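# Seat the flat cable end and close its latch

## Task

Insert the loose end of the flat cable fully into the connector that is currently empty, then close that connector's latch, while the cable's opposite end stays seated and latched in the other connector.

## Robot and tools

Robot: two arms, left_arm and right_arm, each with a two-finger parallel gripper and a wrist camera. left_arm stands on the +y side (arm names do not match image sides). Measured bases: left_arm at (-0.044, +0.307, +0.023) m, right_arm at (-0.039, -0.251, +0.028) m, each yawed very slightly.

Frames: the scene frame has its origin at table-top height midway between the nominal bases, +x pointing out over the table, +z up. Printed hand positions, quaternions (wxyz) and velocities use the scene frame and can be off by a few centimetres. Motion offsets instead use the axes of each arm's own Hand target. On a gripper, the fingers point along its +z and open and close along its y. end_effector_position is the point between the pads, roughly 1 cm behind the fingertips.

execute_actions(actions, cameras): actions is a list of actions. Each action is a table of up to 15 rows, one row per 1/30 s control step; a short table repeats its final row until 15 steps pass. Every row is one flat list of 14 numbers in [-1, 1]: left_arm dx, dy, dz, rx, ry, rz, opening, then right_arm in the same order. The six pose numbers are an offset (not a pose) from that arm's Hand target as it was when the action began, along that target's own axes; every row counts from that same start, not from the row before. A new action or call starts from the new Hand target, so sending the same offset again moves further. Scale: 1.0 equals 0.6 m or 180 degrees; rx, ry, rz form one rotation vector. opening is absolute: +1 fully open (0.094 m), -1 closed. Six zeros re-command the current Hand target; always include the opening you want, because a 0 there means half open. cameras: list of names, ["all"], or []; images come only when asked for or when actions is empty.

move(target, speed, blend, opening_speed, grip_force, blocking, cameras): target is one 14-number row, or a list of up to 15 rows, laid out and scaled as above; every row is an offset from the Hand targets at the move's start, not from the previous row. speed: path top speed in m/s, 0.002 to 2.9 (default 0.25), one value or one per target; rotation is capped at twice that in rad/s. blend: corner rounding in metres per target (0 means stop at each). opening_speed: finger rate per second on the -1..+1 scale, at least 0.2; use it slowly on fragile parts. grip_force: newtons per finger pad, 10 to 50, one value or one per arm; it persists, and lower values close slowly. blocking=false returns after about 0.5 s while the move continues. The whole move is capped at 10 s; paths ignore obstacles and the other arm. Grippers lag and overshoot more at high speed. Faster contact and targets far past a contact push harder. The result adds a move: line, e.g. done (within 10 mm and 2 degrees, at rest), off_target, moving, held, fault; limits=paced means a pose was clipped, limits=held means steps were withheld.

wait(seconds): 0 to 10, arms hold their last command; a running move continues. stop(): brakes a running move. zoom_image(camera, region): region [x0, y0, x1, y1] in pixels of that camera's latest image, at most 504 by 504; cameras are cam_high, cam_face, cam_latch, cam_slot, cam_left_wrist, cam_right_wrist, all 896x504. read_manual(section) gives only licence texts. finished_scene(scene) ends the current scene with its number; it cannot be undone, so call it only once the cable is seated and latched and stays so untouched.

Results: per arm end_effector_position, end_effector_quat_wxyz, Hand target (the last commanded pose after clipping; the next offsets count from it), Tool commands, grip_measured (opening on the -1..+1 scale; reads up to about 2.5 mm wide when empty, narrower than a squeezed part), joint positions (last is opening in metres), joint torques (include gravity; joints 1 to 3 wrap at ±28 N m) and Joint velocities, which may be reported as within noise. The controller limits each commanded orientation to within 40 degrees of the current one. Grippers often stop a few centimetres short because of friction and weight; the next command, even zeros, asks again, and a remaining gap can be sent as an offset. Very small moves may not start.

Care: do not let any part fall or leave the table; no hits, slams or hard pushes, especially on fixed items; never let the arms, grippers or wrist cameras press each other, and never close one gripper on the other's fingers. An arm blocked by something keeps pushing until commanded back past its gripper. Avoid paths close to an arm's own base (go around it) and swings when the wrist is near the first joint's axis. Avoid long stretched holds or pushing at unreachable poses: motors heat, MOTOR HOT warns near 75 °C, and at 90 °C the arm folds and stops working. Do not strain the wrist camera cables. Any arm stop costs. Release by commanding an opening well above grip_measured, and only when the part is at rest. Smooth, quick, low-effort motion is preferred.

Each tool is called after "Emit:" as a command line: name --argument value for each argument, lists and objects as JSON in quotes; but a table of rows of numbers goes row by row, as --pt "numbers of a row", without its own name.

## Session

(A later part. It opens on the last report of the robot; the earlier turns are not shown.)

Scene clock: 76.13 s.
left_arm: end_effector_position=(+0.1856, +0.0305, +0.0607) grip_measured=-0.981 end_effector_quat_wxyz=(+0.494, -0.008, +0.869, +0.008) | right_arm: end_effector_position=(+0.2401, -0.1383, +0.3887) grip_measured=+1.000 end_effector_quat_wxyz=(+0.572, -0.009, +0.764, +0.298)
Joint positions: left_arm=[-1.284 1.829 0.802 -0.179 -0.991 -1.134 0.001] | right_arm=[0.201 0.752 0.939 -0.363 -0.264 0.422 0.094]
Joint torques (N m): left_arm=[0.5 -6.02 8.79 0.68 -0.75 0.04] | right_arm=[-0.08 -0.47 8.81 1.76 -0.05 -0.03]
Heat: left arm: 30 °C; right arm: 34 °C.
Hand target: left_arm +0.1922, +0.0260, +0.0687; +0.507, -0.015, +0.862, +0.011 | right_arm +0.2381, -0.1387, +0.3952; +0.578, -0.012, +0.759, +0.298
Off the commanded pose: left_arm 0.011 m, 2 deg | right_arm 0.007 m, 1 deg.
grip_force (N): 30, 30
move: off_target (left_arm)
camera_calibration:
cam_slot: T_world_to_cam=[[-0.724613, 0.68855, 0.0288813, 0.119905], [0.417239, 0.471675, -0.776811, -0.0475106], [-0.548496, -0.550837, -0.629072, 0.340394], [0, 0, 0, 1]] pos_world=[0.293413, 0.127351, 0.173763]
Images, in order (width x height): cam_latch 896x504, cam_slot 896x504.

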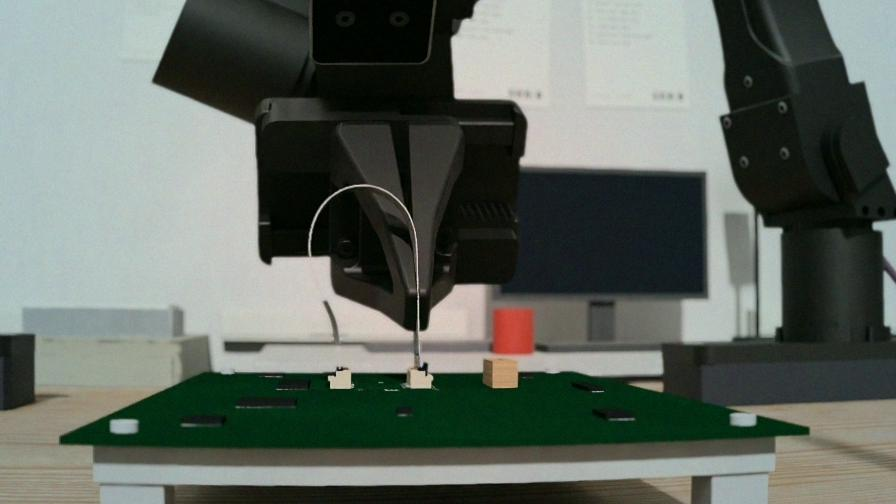

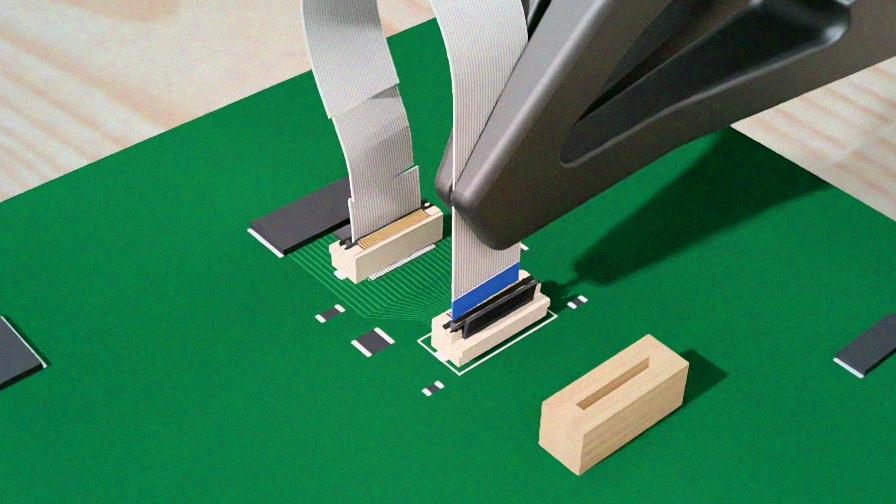

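Emit:
move --target '[0.0070, 0.0191, -0.0062, 0.0231, 0.0072, 0.0115, -1, 0, 0, 0, 0, 0, 0, 1]' --speed 0.03 --cameras '["cam_latch", "cam_slot", "cam_face"]'

Emit:
zoom_image --camera "cam_latch" --region '[395, 320, 445, 395]'

Emit:
zoom_image --camera "cam_slot" --region '[435, 220, 565, 350]'

Emit:
zoom_image --camera "cam_face" --region '[390, 190, 510, 290]'

Scene clock: 82.77 s.
left_arm: end_effector_position=(+0.1849, +0.0337, +0.0598) grip_measured=-0.981 end_effector_quat_wxyz=(+0.492, +0.024, +0.870, -0.007) | right_arm: end_effector_position=(+0.2401, -0.1383, +0.3887) grip_measured=+1.000 end_effector_quat_wxyz=(+0.572, -0.009, +0.764, +0.298)
Joint positions: left_arm=[-1.272 1.777 0.716 -0.042 -0.955 -1.005 0.001] | right_arm=[0.201 0.752 0.939 -0.363 -0.264 0.422 0.094]
Joint torques (N m): left_arm=[0.43 -8.77 4.36 0.95 -0.48 0.06] | right_arm=[-0.1 -0.54 8.79 1.75 -0.05 -0.04]
Heat: left arm: 30 °C; right arm: 34 °C.
Hand target: left_arm +0.1865, +0.0373, +0.0669; +0.497, +0.019, +0.867, -0.011 | right_arm +0.2381, -0.1387, +0.3952; +0.578, -0.012, +0.759, +0.298
Off the commanded pose: left_arm 0.008 m, 1 deg | right_arm 0.007 m, 1 deg.
grip_force (N): 30, 30
move: done
camera_calibration:
cam_slot: T_world_to_cam=[[-0.724613, 0.68855, 0.0288813, 0.119905], [0.417239, 0.471675, -0.776811, -0.0475106], [-0.548496, -0.550837, -0.629072, 0.340394], [0, 0, 0, 1]] pos_world=[0.293413, 0.127351, 0.173763]
Images, in order (width x height): cam_face 896x504, cam_latch 896x504, cam_slot 896x504.

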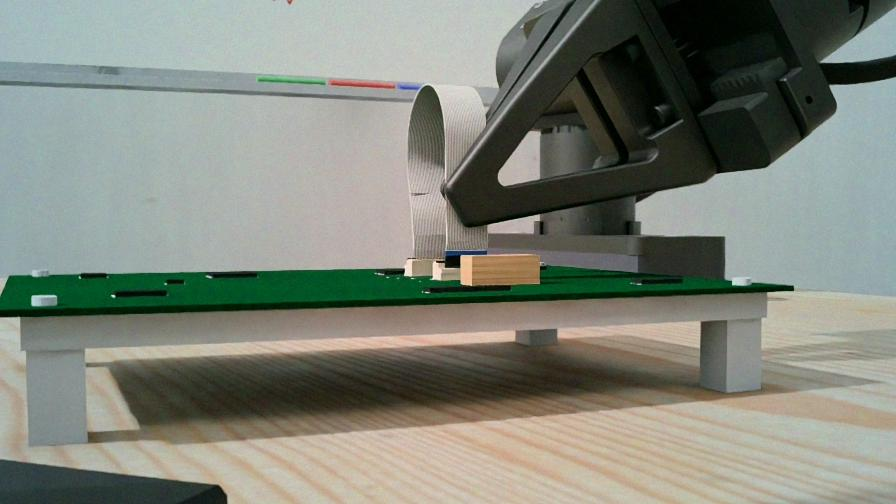

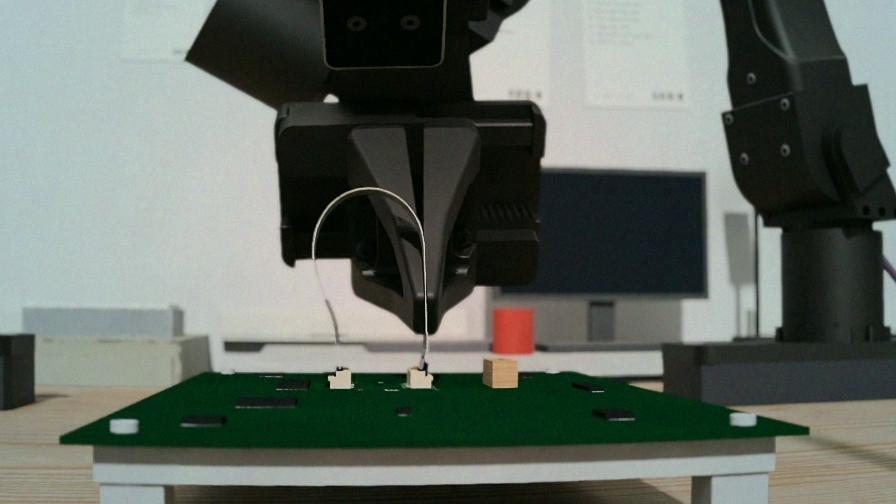

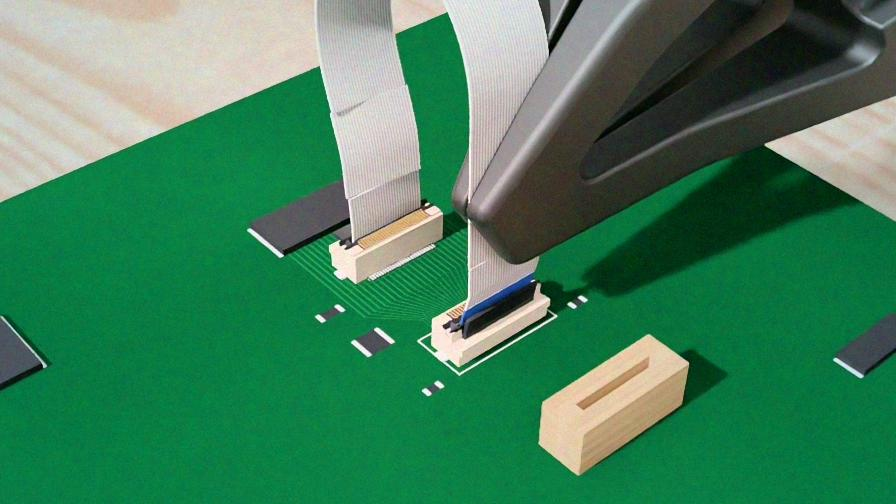

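Scaled by 6.720 from the camera's 896x504 image, which has a finer 1280x720 frame.

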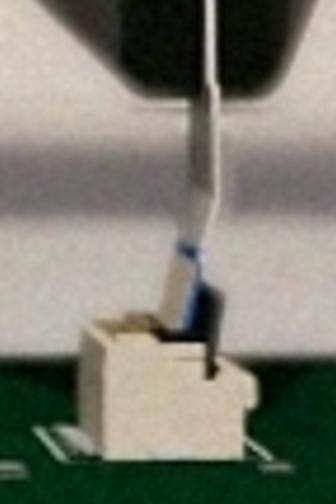

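Scaled by 3.877 from the camera's 896x504 image, which has a finer 1280x720 frame.

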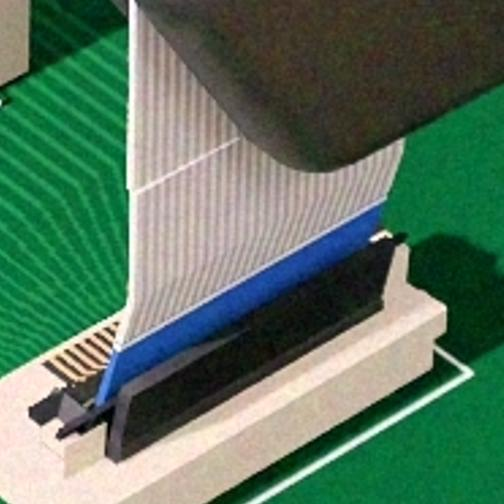

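Scaled by 4.200 from the camera's 896x504 image, which has a finer 1280x720 frame.

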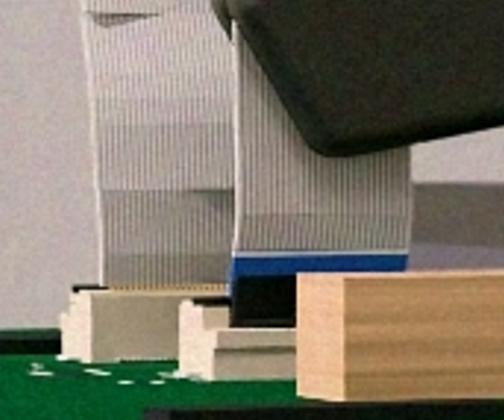

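Emit:
execute_actions --actions '[]' --cameras '["cam_latch","cam_slot"]'

Scene clock: 88.77 s.
left_arm: end_effector_position=(+0.1849, +0.0337, +0.0598) grip_measured=-0.981 end_effector_quat_wxyz=(+0.492, +0.024, +0.870, -0.007) | right_arm: end_effector_position=(+0.2401, -0.1383, +0.3887) grip_measured=+1.000 end_effector_quat_wxyz=(+0.572, -0.009, +0.764, +0.298)
Joint positions: left_arm=[-1.272 1.777 0.716 -0.042 -0.955 -1.004 0.001] | right_arm=[0.201 0.752 0.939 -0.363 -0.264 0.422 0.094]
Joint velocities: within noise
Joint torques (N m): left_arm=[0.42 -8.75 4.37 0.98 -0.49 0.05] | right_arm=[-0.12 -0.53 8.85 1.77 -0.06 -0.02]
Heat: left arm: 29 °C; right arm: 34 °C.
Hand target: left_arm +0.1865, +0.0374, +0.0669; +0.497, +0.019, +0.867, -0.011 | right_arm +0.2381, -0.1387, +0.3952; +0.578, -0.012, +0.759, +0.298
Tool commands: left_gripper/opening=-1.0 right_gripper/opening=+1.0
Off the commanded pose: left_arm 0.008 m, 1 deg | right_arm 0.007 m, 1 deg.
grip_force (N): 30, 30
camera_calibration:
cam_slot: T_world_to_cam=[[-0.724613, 0.68855, 0.0288813, 0.119905], [0.417239, 0.471675, -0.776811, -0.0475106], [-0.548496, -0.550837, -0.629072, 0.340394], [0, 0, 0, 1]] pos_world=[0.293413, 0.127351, 0.173763]
Images, in order (width x height): cam_latch 896x504, cam_slot 896x504.

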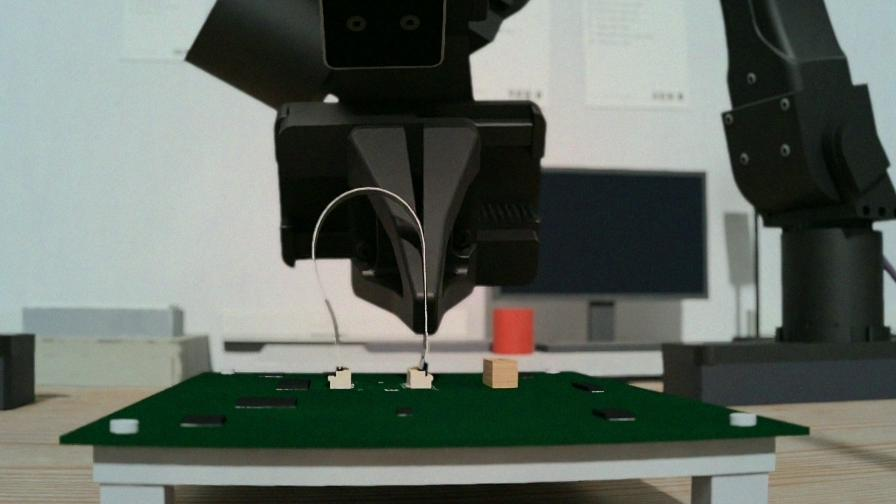

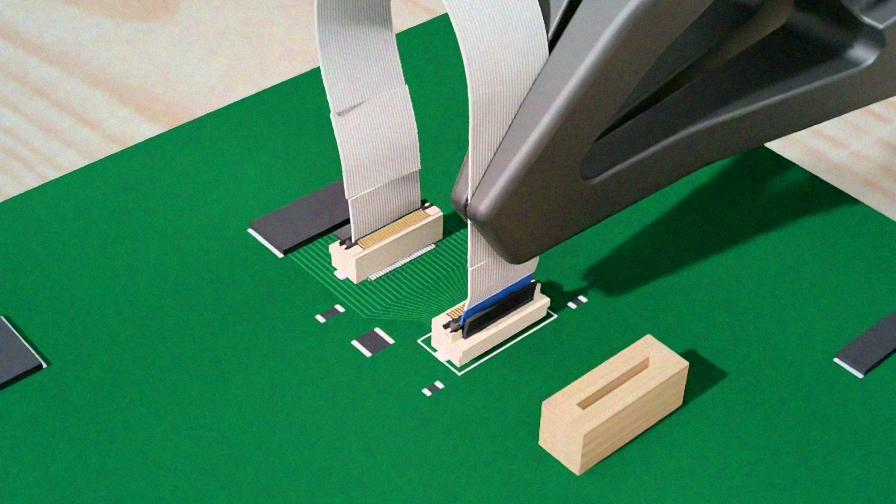

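Emit:
move --target '[-0.00205,-0.00423,0.00031,0.00261,-0.00159,-0.00446,-1,0,0,0,0,0,0,1]' --speed 0.05 --cameras '["cam_latch","cam_slot","cam_face"]'

Emit:
zoom_image --camera "cam_latch" --region '[395, 320, 470, 395]'

Emit:
zoom_image --camera "cam_slot" --region '[410, 210, 590, 390]'

Emit:
zoom_image --camera "cam_face" --region '[420, 150, 560, 290]'

Scene clock: 91.00 s.
left_arm: end_effector_position=(+0.1850, +0.0321, +0.0600) grip_measured=-0.981 end_effector_quat_wxyz=(+0.492, +0.022, +0.870, -0.011) | right_arm: end_effector_position=(+0.2401, -0.1383, +0.3887) grip_measured=+1.000 end_effector_quat_wxyz=(+0.572, -0.009, +0.764, +0.298)
Joint positions: left_arm=[-1.272 1.777 0.716 -0.033 -0.952 -1.004 0.001] | right_arm=[0.201 0.752 0.939 -0.363 -0.264 0.422 0.094]
Joint torques (N m): left_arm=[0.47 -8.57 4.4 1.1 -0.52 0.04] | right_arm=[-0.13 -0.47 8.81 1.77 -0.05 -0.04]
Heat: left arm: 29 °C; right arm: 34 °C.
Hand target: left_arm +0.1872, +0.0347, +0.0679; +0.499, +0.015, +0.866, -0.018 | right_arm +0.2381, -0.1387, +0.3952; +0.578, -0.012, +0.759, +0.298
Off the commanded pose: left_arm 0.009 m, 2 deg | right_arm 0.007 m, 1 deg.
grip_force (N): 30, 30
move: done
camera_calibration:
cam_slot: T_world_to_cam=[[-0.724613, 0.68855, 0.0288813, 0.119905], [0.417239, 0.471675, -0.776811, -0.0475106], [-0.548496, -0.550837, -0.629072, 0.340394], [0, 0, 0, 1]] pos_world=[0.293413, 0.127351, 0.173763]
Images, in order (width x height): cam_face 896x504, cam_latch 896x504, cam_slot 896x504.

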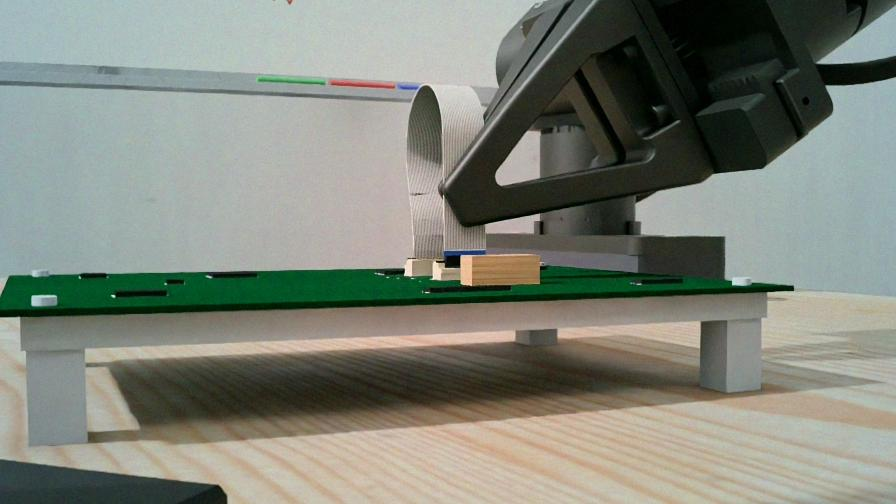

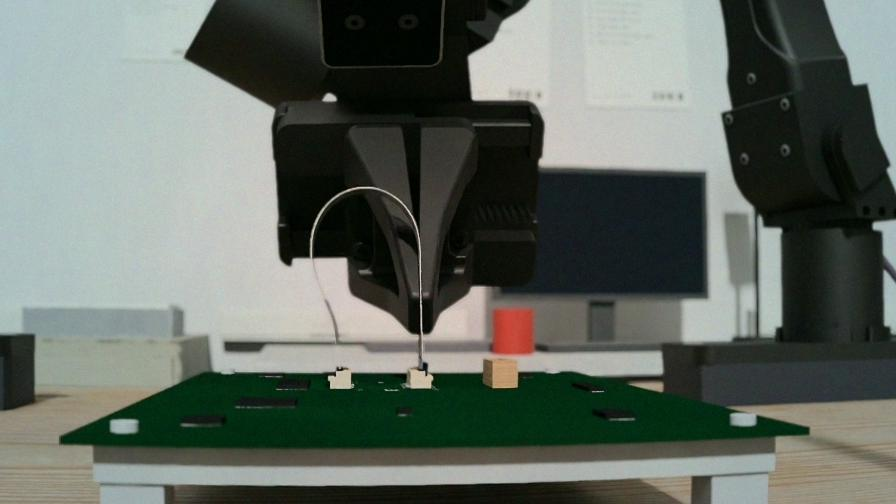

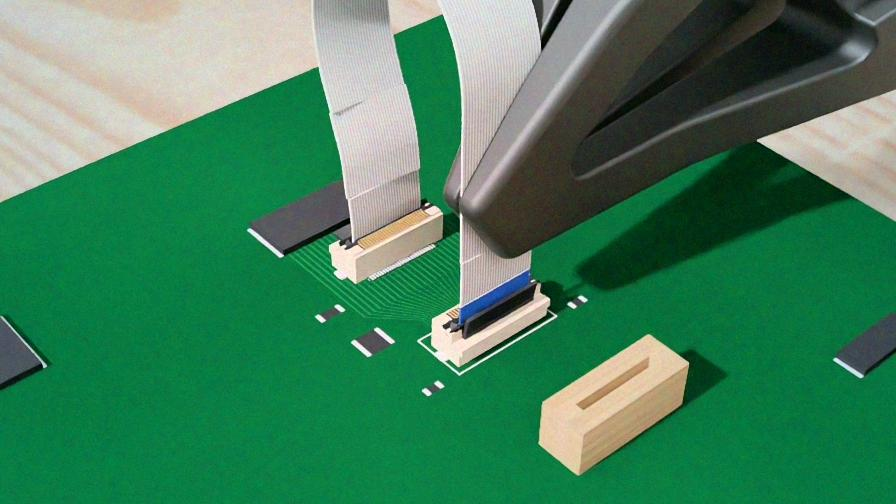

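Scaled by 6.720 from the camera's 896x504 image, which has a finer 1280x720 frame.

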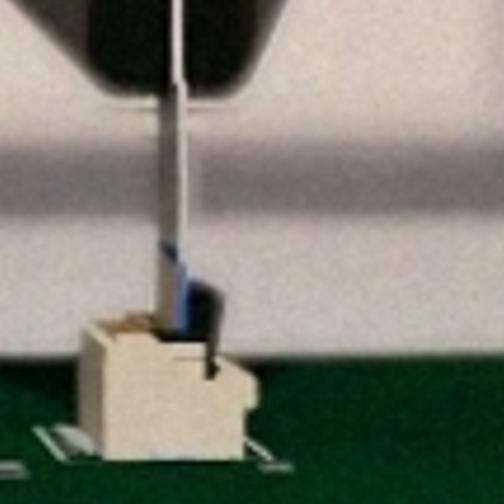

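Scaled by 2.800 from the camera's 896x504 image, which has a finer 1280x720 frame.

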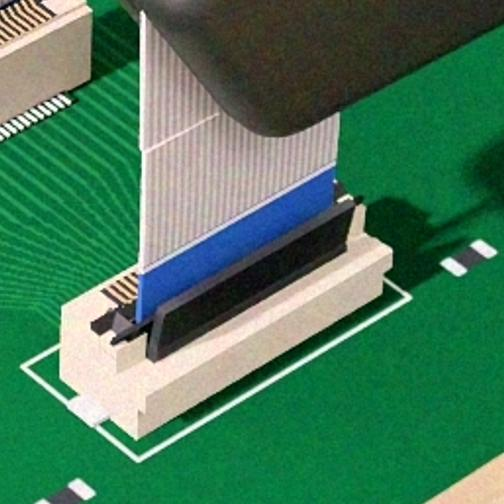

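Scaled by 3.600 from the camera's 896x504 image, which has a finer 1280x720 frame.

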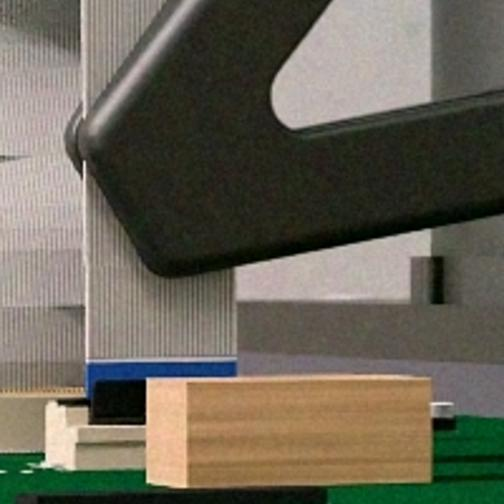

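Emit:
zoom_image --camera "cam_slot" --region '[425, 260, 565, 370]'

Emit:
zoom_image --camera "cam_slot" --region '[320, 180, 460, 290]'

Scaled by 3.600 from the camera's 896x504 image, which has a finer 1280x720 frame.

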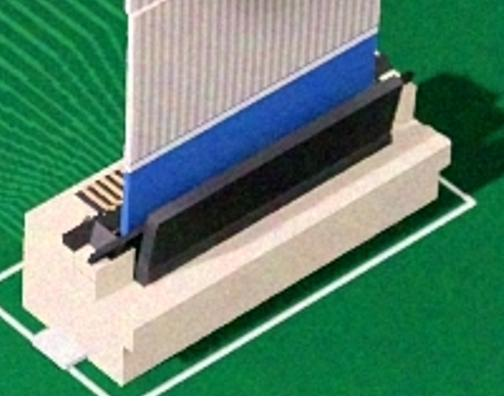

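Scaled by 3.600 from the camera's 896x504 image, which has a finer 1280x720 frame.

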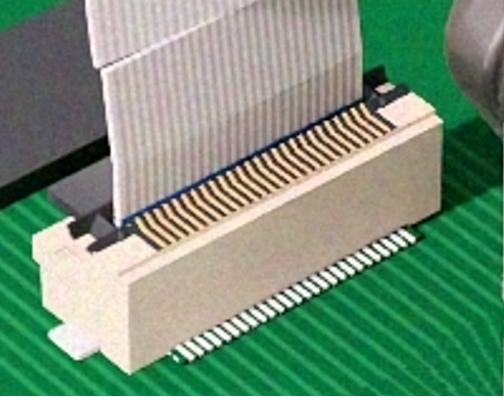

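Emit:
move --target '[0.0182,0.0061,0.0087,-0.0061,0.0037,0.0105,-1,0,0,0,0,0,0,1]' --speed 0.05 --cameras '["cam_latch","cam_slot"]'

Emit:
zoom_image --camera "cam_latch" --region '[395, 320, 470, 395]'

Emit:
zoom_image --camera "cam_slot" --region '[425, 260, 565, 370]'

Scene clock: 95.87 s.
left_arm: end_effector_position=(+0.1850, +0.0319, +0.0601) grip_measured=-0.981 end_effector_quat_wxyz=(+0.492, +0.023, +0.870, -0.011) | right_arm: end_effector_position=(+0.2401, -0.1383, +0.3887) grip_measured=+1.000 end_effector_quat_wxyz=(+0.572, -0.009, +0.764, +0.298)
Joint positions: left_arm=[-1.272 1.777 0.716 -0.033 -0.952 -1.002 0.001] | right_arm=[0.201 0.752 0.939 -0.363 -0.264 0.422 0.094]
Joint torques (N m): left_arm=[0.44 -5.7 4.16 1.09 -0.52 0.04] | right_arm=[-0.13 -0.53 8.8 1.77 -0.06 -0.04]
Heat: left arm: 29 °C; right arm: 34 °C.
Hand target: left_arm +0.1864, +0.0383, +0.0558; +0.495, +0.025, +0.869, -0.002 | right_arm +0.2381, -0.1387, +0.3952; +0.578, -0.012, +0.759, +0.298
Off the commanded pose: left_arm 0.008 m, 1 deg | right_arm 0.007 m, 1 deg.
grip_force (N): 30, 30
move: done
camera_calibration:
cam_slot: T_world_to_cam=[[-0.724613, 0.68855, 0.0288813, 0.119905], [0.417239, 0.471675, -0.776811, -0.0475106], [-0.548496, -0.550837, -0.629072, 0.340394], [0, 0, 0, 1]] pos_world=[0.293413, 0.127351, 0.173763]
Images, in order (width x height): cam_latch 896x504, cam_slot 896x504.

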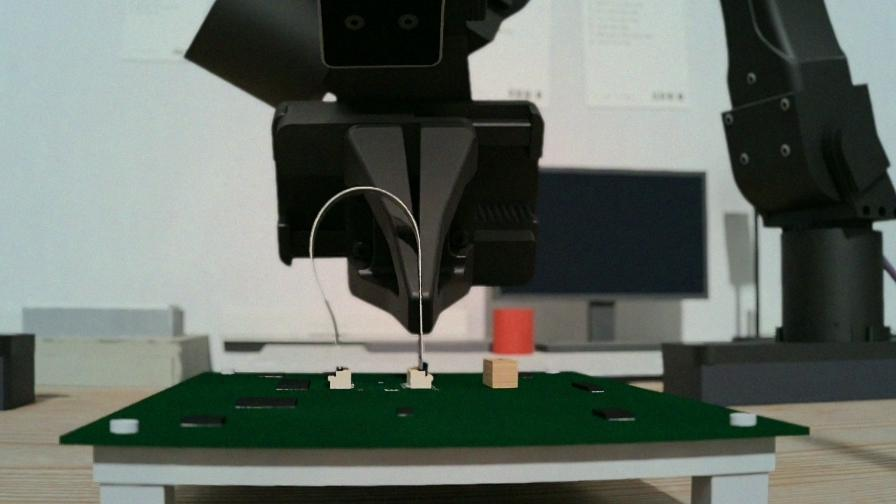

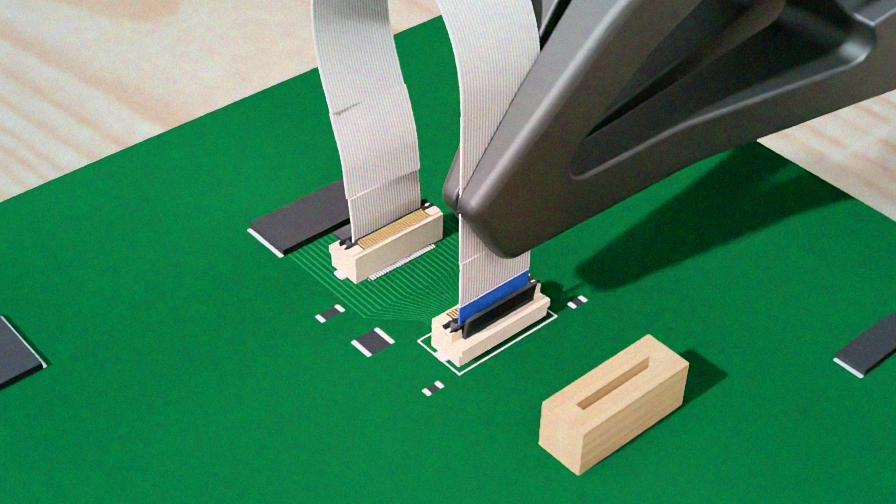

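Scaled by 6.720 from the camera's 896x504 image, which has a finer 1280x720 frame.

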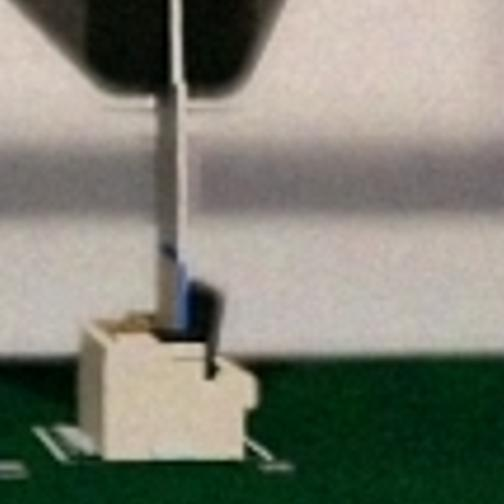

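Scaled by 3.600 from the camera's 896x504 image, which has a finer 1280x720 frame.

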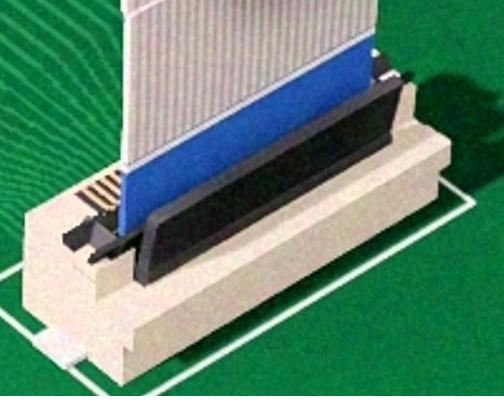

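Emit:
move --target '[0.0042,0.0006,0.0023,-0.00108,0.00066,0.00184,-1,0,0,0,0,0,0,1]' --speed 0.05 --cameras '["cam_latch","cam_slot"]'

Emit:
zoom_image --camera "cam_latch" --region '[395, 320, 470, 395]'

Emit:
zoom_image --camera "cam_slot" --region '[425, 260, 565, 370]'

Scene clock: 97.93 s.
left_arm: end_effector_position=(+0.1850, +0.0319, +0.0577) grip_measured=-0.981 end_effector_quat_wxyz=(+0.491, +0.024, +0.871, -0.010) | right_arm: end_effector_position=(+0.2401, -0.1383, +0.3887) grip_measured=+1.000 end_effector_quat_wxyz=(+0.572, -0.009, +0.764, +0.298)
Joint positions: left_arm=[-1.272 1.786 0.716 -0.028 -0.951 -1.002 0.001] | right_arm=[0.201 0.752 0.939 -0.363 -0.264 0.422 0.094]
Joint torques (N m): left_arm=[0.42 -5.6 4.04 1.06 -0.52 0.05] | right_arm=[-0.12 -0.53 8.84 1.77 -0.06 -0.05]
Heat: left arm: 29 °C; right arm: 34 °C.
Hand target: left_arm +0.1863, +0.0387, +0.0529; +0.494, +0.026, +0.869, +0.001 | right_arm +0.2381, -0.1387, +0.3952; +0.578, -0.012, +0.759, +0.298
Off the commanded pose: left_arm 0.008 m, 1 deg | right_arm 0.007 m, 1 deg.
grip_force (N): 30, 30
move: done
camera_calibration:
cam_slot: T_world_to_cam=[[-0.724613, 0.68855, 0.0288813, 0.119905], [0.417239, 0.471675, -0.776811, -0.0475106], [-0.548496, -0.550837, -0.629072, 0.340394], [0, 0, 0, 1]] pos_world=[0.293413, 0.127351, 0.173763]
Images, in order (width x height): cam_latch 896x504, cam_slot 896x504.

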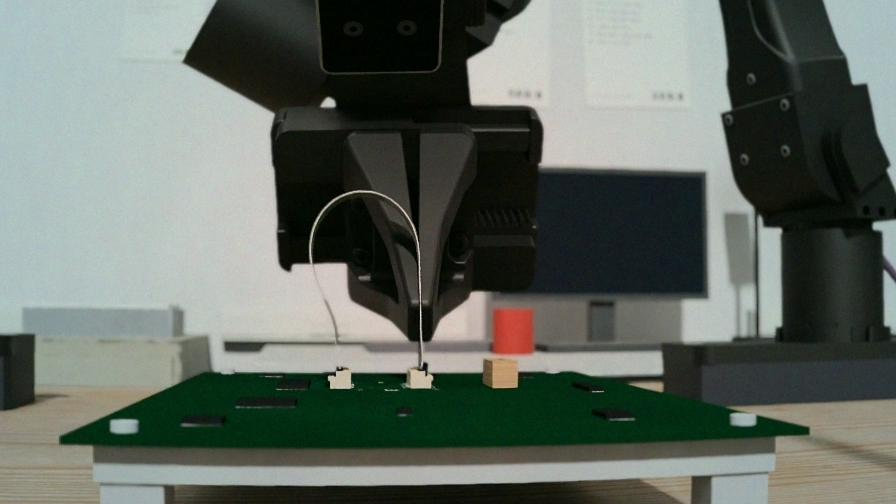

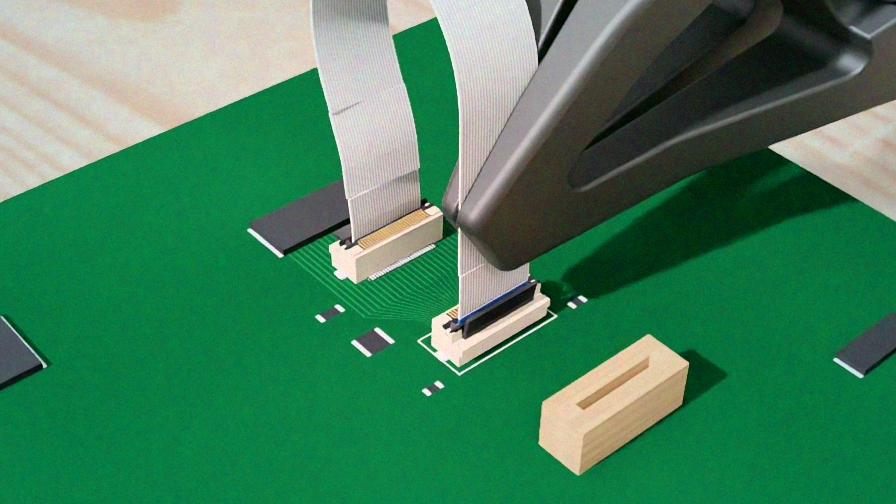

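Scaled by 6.720 from the camera's 896x504 image, which has a finer 1280x720 frame.

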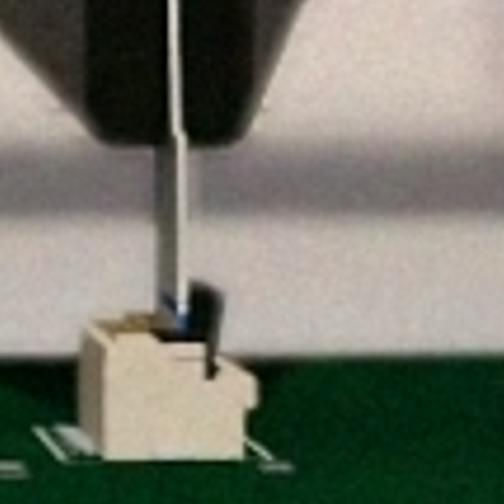

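Scaled by 3.600 from the camera's 896x504 image, which has a finer 1280x720 frame.

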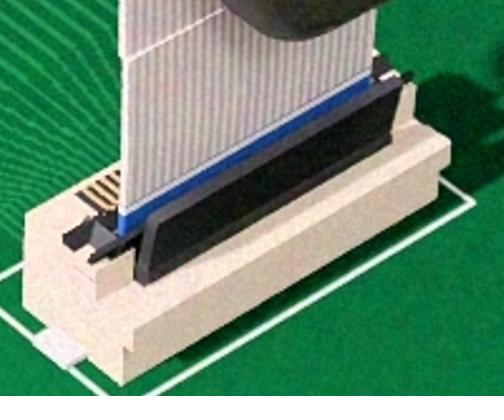

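Emit:
move --target '[0.0038,0.0004,0.0021,-0.0009,0.0006,0.0017,-1,0,0,0,0,0,0,1]' --speed 0.05 --cameras '["cam_latch","cam_slot"]'

Emit:
zoom_image --camera "cam_latch" --region '[395, 320, 470, 395]'

Emit:
zoom_image --camera "cam_slot" --region '[425, 260, 565, 370]'

Scene clock: 99.23 s.
left_arm: end_effector_position=(+0.1851, +0.0316, +0.0562) grip_measured=-0.981 end_effector_quat_wxyz=(+0.491, +0.024, +0.871, -0.009) | right_arm: end_effector_position=(+0.2401, -0.1383, +0.3887) grip_measured=+1.000 end_effector_quat_wxyz=(+0.572, -0.009, +0.764, +0.298)
Joint positions: left_arm=[-1.272 1.792 0.716 -0.022 -0.951 -1.002 0.001] | right_arm=[0.201 0.752 0.939 -0.363 -0.264 0.422 0.094]
Joint torques (N m): left_arm=[0.47 -5.44 4.01 1.06 -0.54 0.03] | right_arm=[-0.1 -0.53 8.81 1.77 -0.06 -0.02]
Heat: left arm: 29 °C; right arm: 34 °C.
Hand target: left_arm +0.1863, +0.0390, +0.0503; +0.493, +0.028, +0.869, +0.004 | right_arm +0.2381, -0.1387, +0.3952; +0.578, -0.012, +0.759, +0.298
Off the commanded pose: left_arm 0.010 m, 2 deg | right_arm 0.007 m, 1 deg.
grip_force (N): 30, 30
move: done
camera_calibration:
cam_slot: T_world_to_cam=[[-0.724613, 0.68855, 0.0288813, 0.119905], [0.417239, 0.471675, -0.776811, -0.0475106], [-0.548496, -0.550837, -0.629072, 0.340394], [0, 0, 0, 1]] pos_world=[0.293413, 0.127351, 0.173763]
Images, in order (width x height): cam_latch 896x504, cam_slot 896x504.

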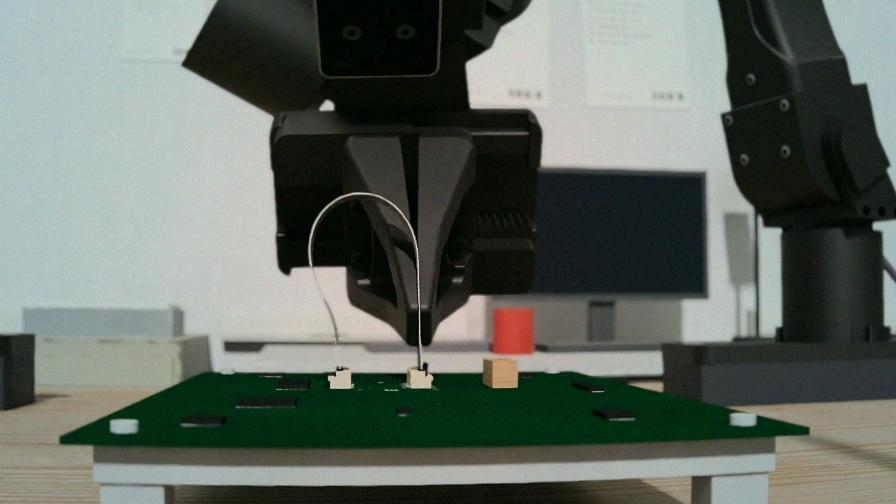

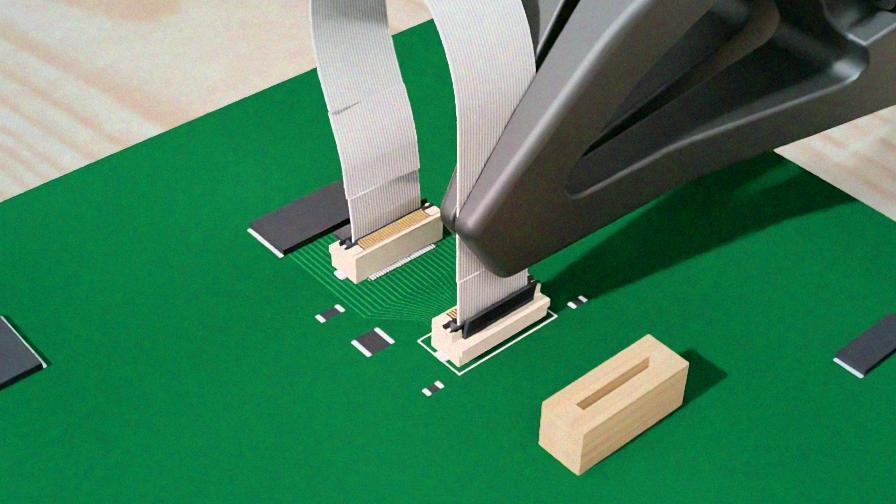

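Scaled by 6.720 from the camera's 896x504 image, which has a finer 1280x720 frame.

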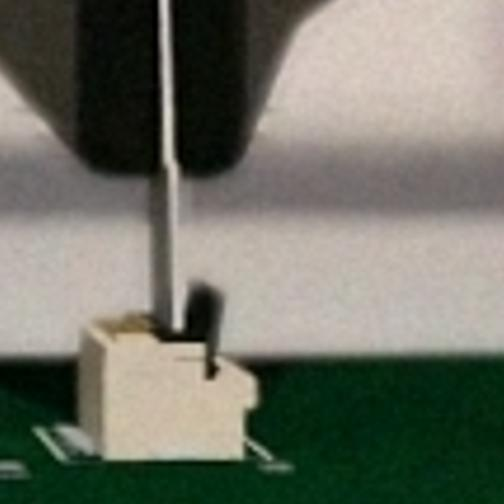

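Scaled by 3.600 from the camera's 896x504 image, which has a finer 1280x720 frame.

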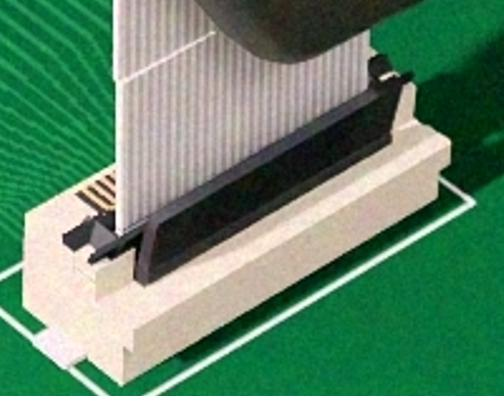

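Emit:
move --target '[0.0055,0.0016,0.0027,-0.0018,0.0011,0.0031,-1,0,0,0,0,0,0,1]' --speed 0.05 --cameras '["cam_latch","cam_slot","cam_face"]'

Emit:
zoom_image --camera "cam_latch" --region '[395, 320, 470, 395]'

Emit:
zoom_image --camera "cam_slot" --region '[425, 260, 565, 370]'

Emit:
zoom_image --camera "cam_face" --region '[420, 190, 520, 290]'

Scene clock: 100.80 s.
left_arm: end_effector_position=(+0.1853, +0.0318, +0.0559) grip_measured=-0.981 end_effector_quat_wxyz=(+0.492, +0.025, +0.870, -0.008) | right_arm: end_effector_position=(+0.2401, -0.1383, +0.3887) grip_measured=+1.000 end_effector_quat_wxyz=(+0.572, -0.009, +0.764, +0.298)
Joint positions: left_arm=[-1.272 1.795 0.716 -0.021 -0.954 -1.001 0.001] | right_arm=[0.201 0.752 0.939 -0.363 -0.264 0.422 0.094]
Joint torques (N m): left_arm=[0.38 -4.75 3.97 1.02 -0.51 0.06] | right_arm=[-0.09 -0.49 8.79 1.74 -0.06 -0.04]
Heat: left arm: 29 °C; right arm: 35 °C.
Hand target: left_arm +0.1860, +0.0401, +0.0466; +0.492, +0.031, +0.870, +0.009 | right_arm +0.2381, -0.1387, +0.3952; +0.578, -0.012, +0.759, +0.298
Off the commanded pose: left_arm 0.012 m, 2 deg | right_arm 0.007 m, 1 deg.
grip_force (N): 30, 30
move: off_target (left_arm)
camera_calibration:
cam_slot: T_world_to_cam=[[-0.724613, 0.68855, 0.0288813, 0.119905], [0.417239, 0.471675, -0.776811, -0.0475106], [-0.548496, -0.550837, -0.629072, 0.340394], [0, 0, 0, 1]] pos_world=[0.293413, 0.127351, 0.173763]
Images, in order (width x height): cam_face 896x504, cam_latch 896x504, cam_slot 896x504.

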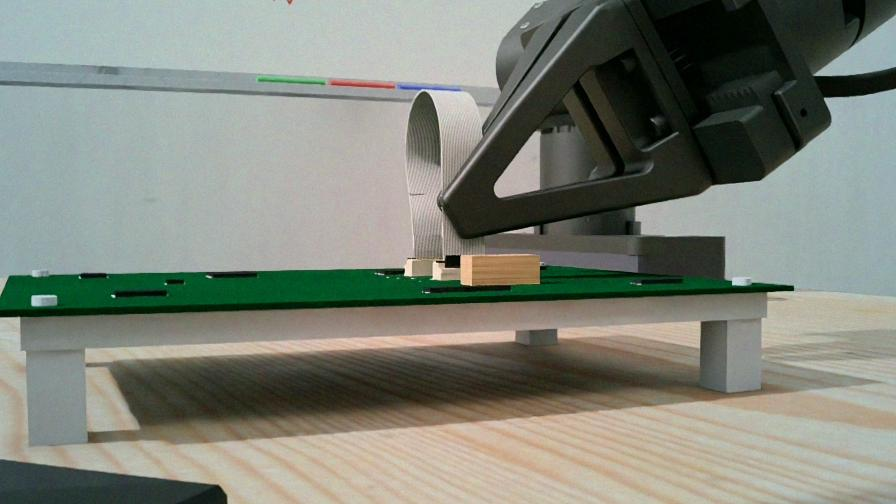

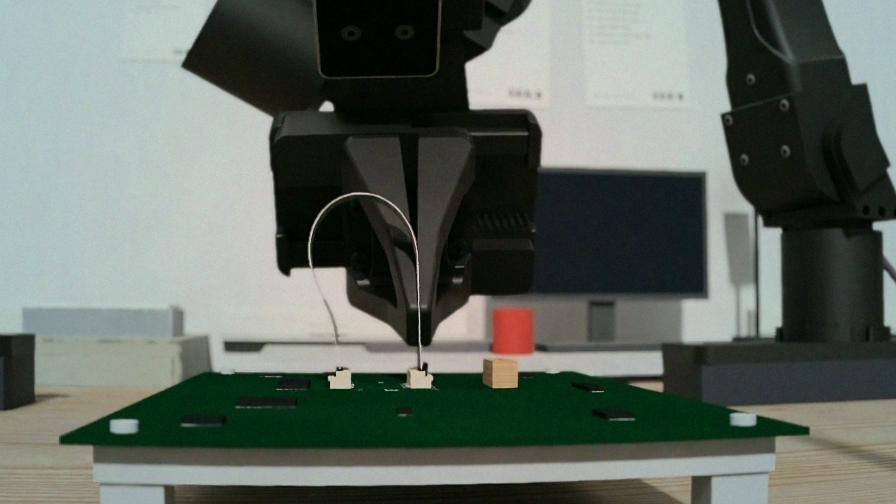

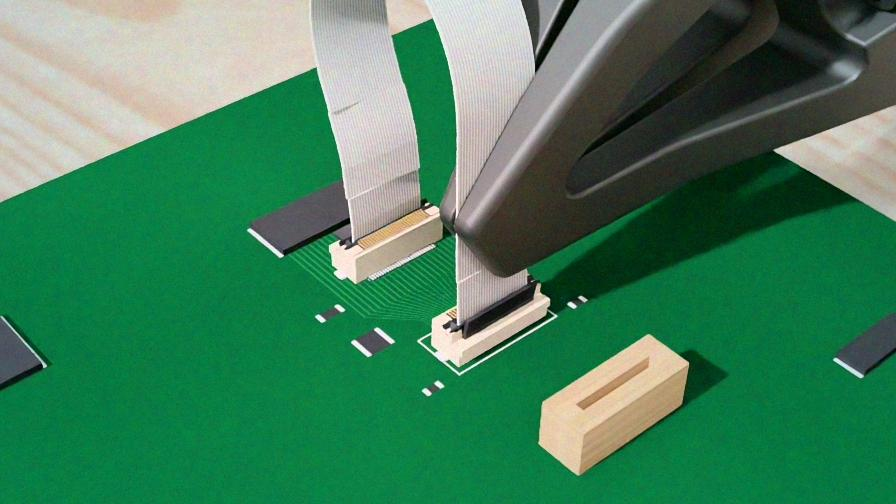

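Scaled by 6.720 from the camera's 896x504 image, which has a finer 1280x720 frame.

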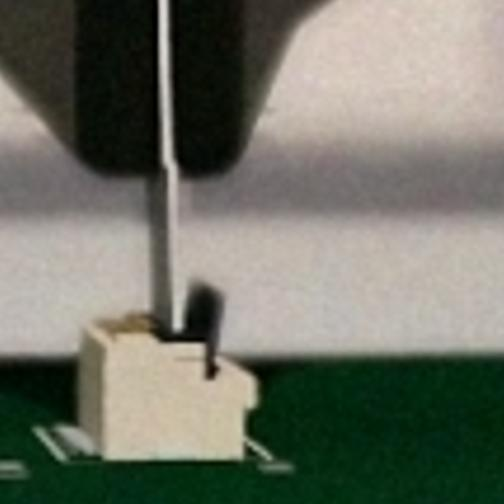

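Scaled by 3.600 from the camera's 896x504 image, which has a finer 1280x720 frame.

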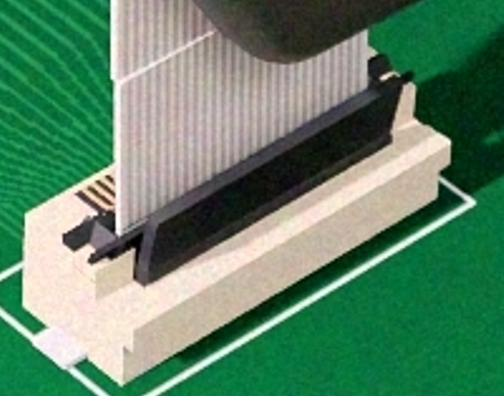

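Scaled by 5.040 from the camera's 896x504 image, which has a finer 1280x720 frame.

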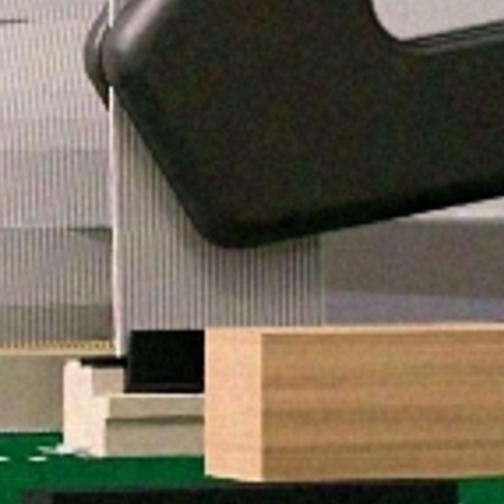

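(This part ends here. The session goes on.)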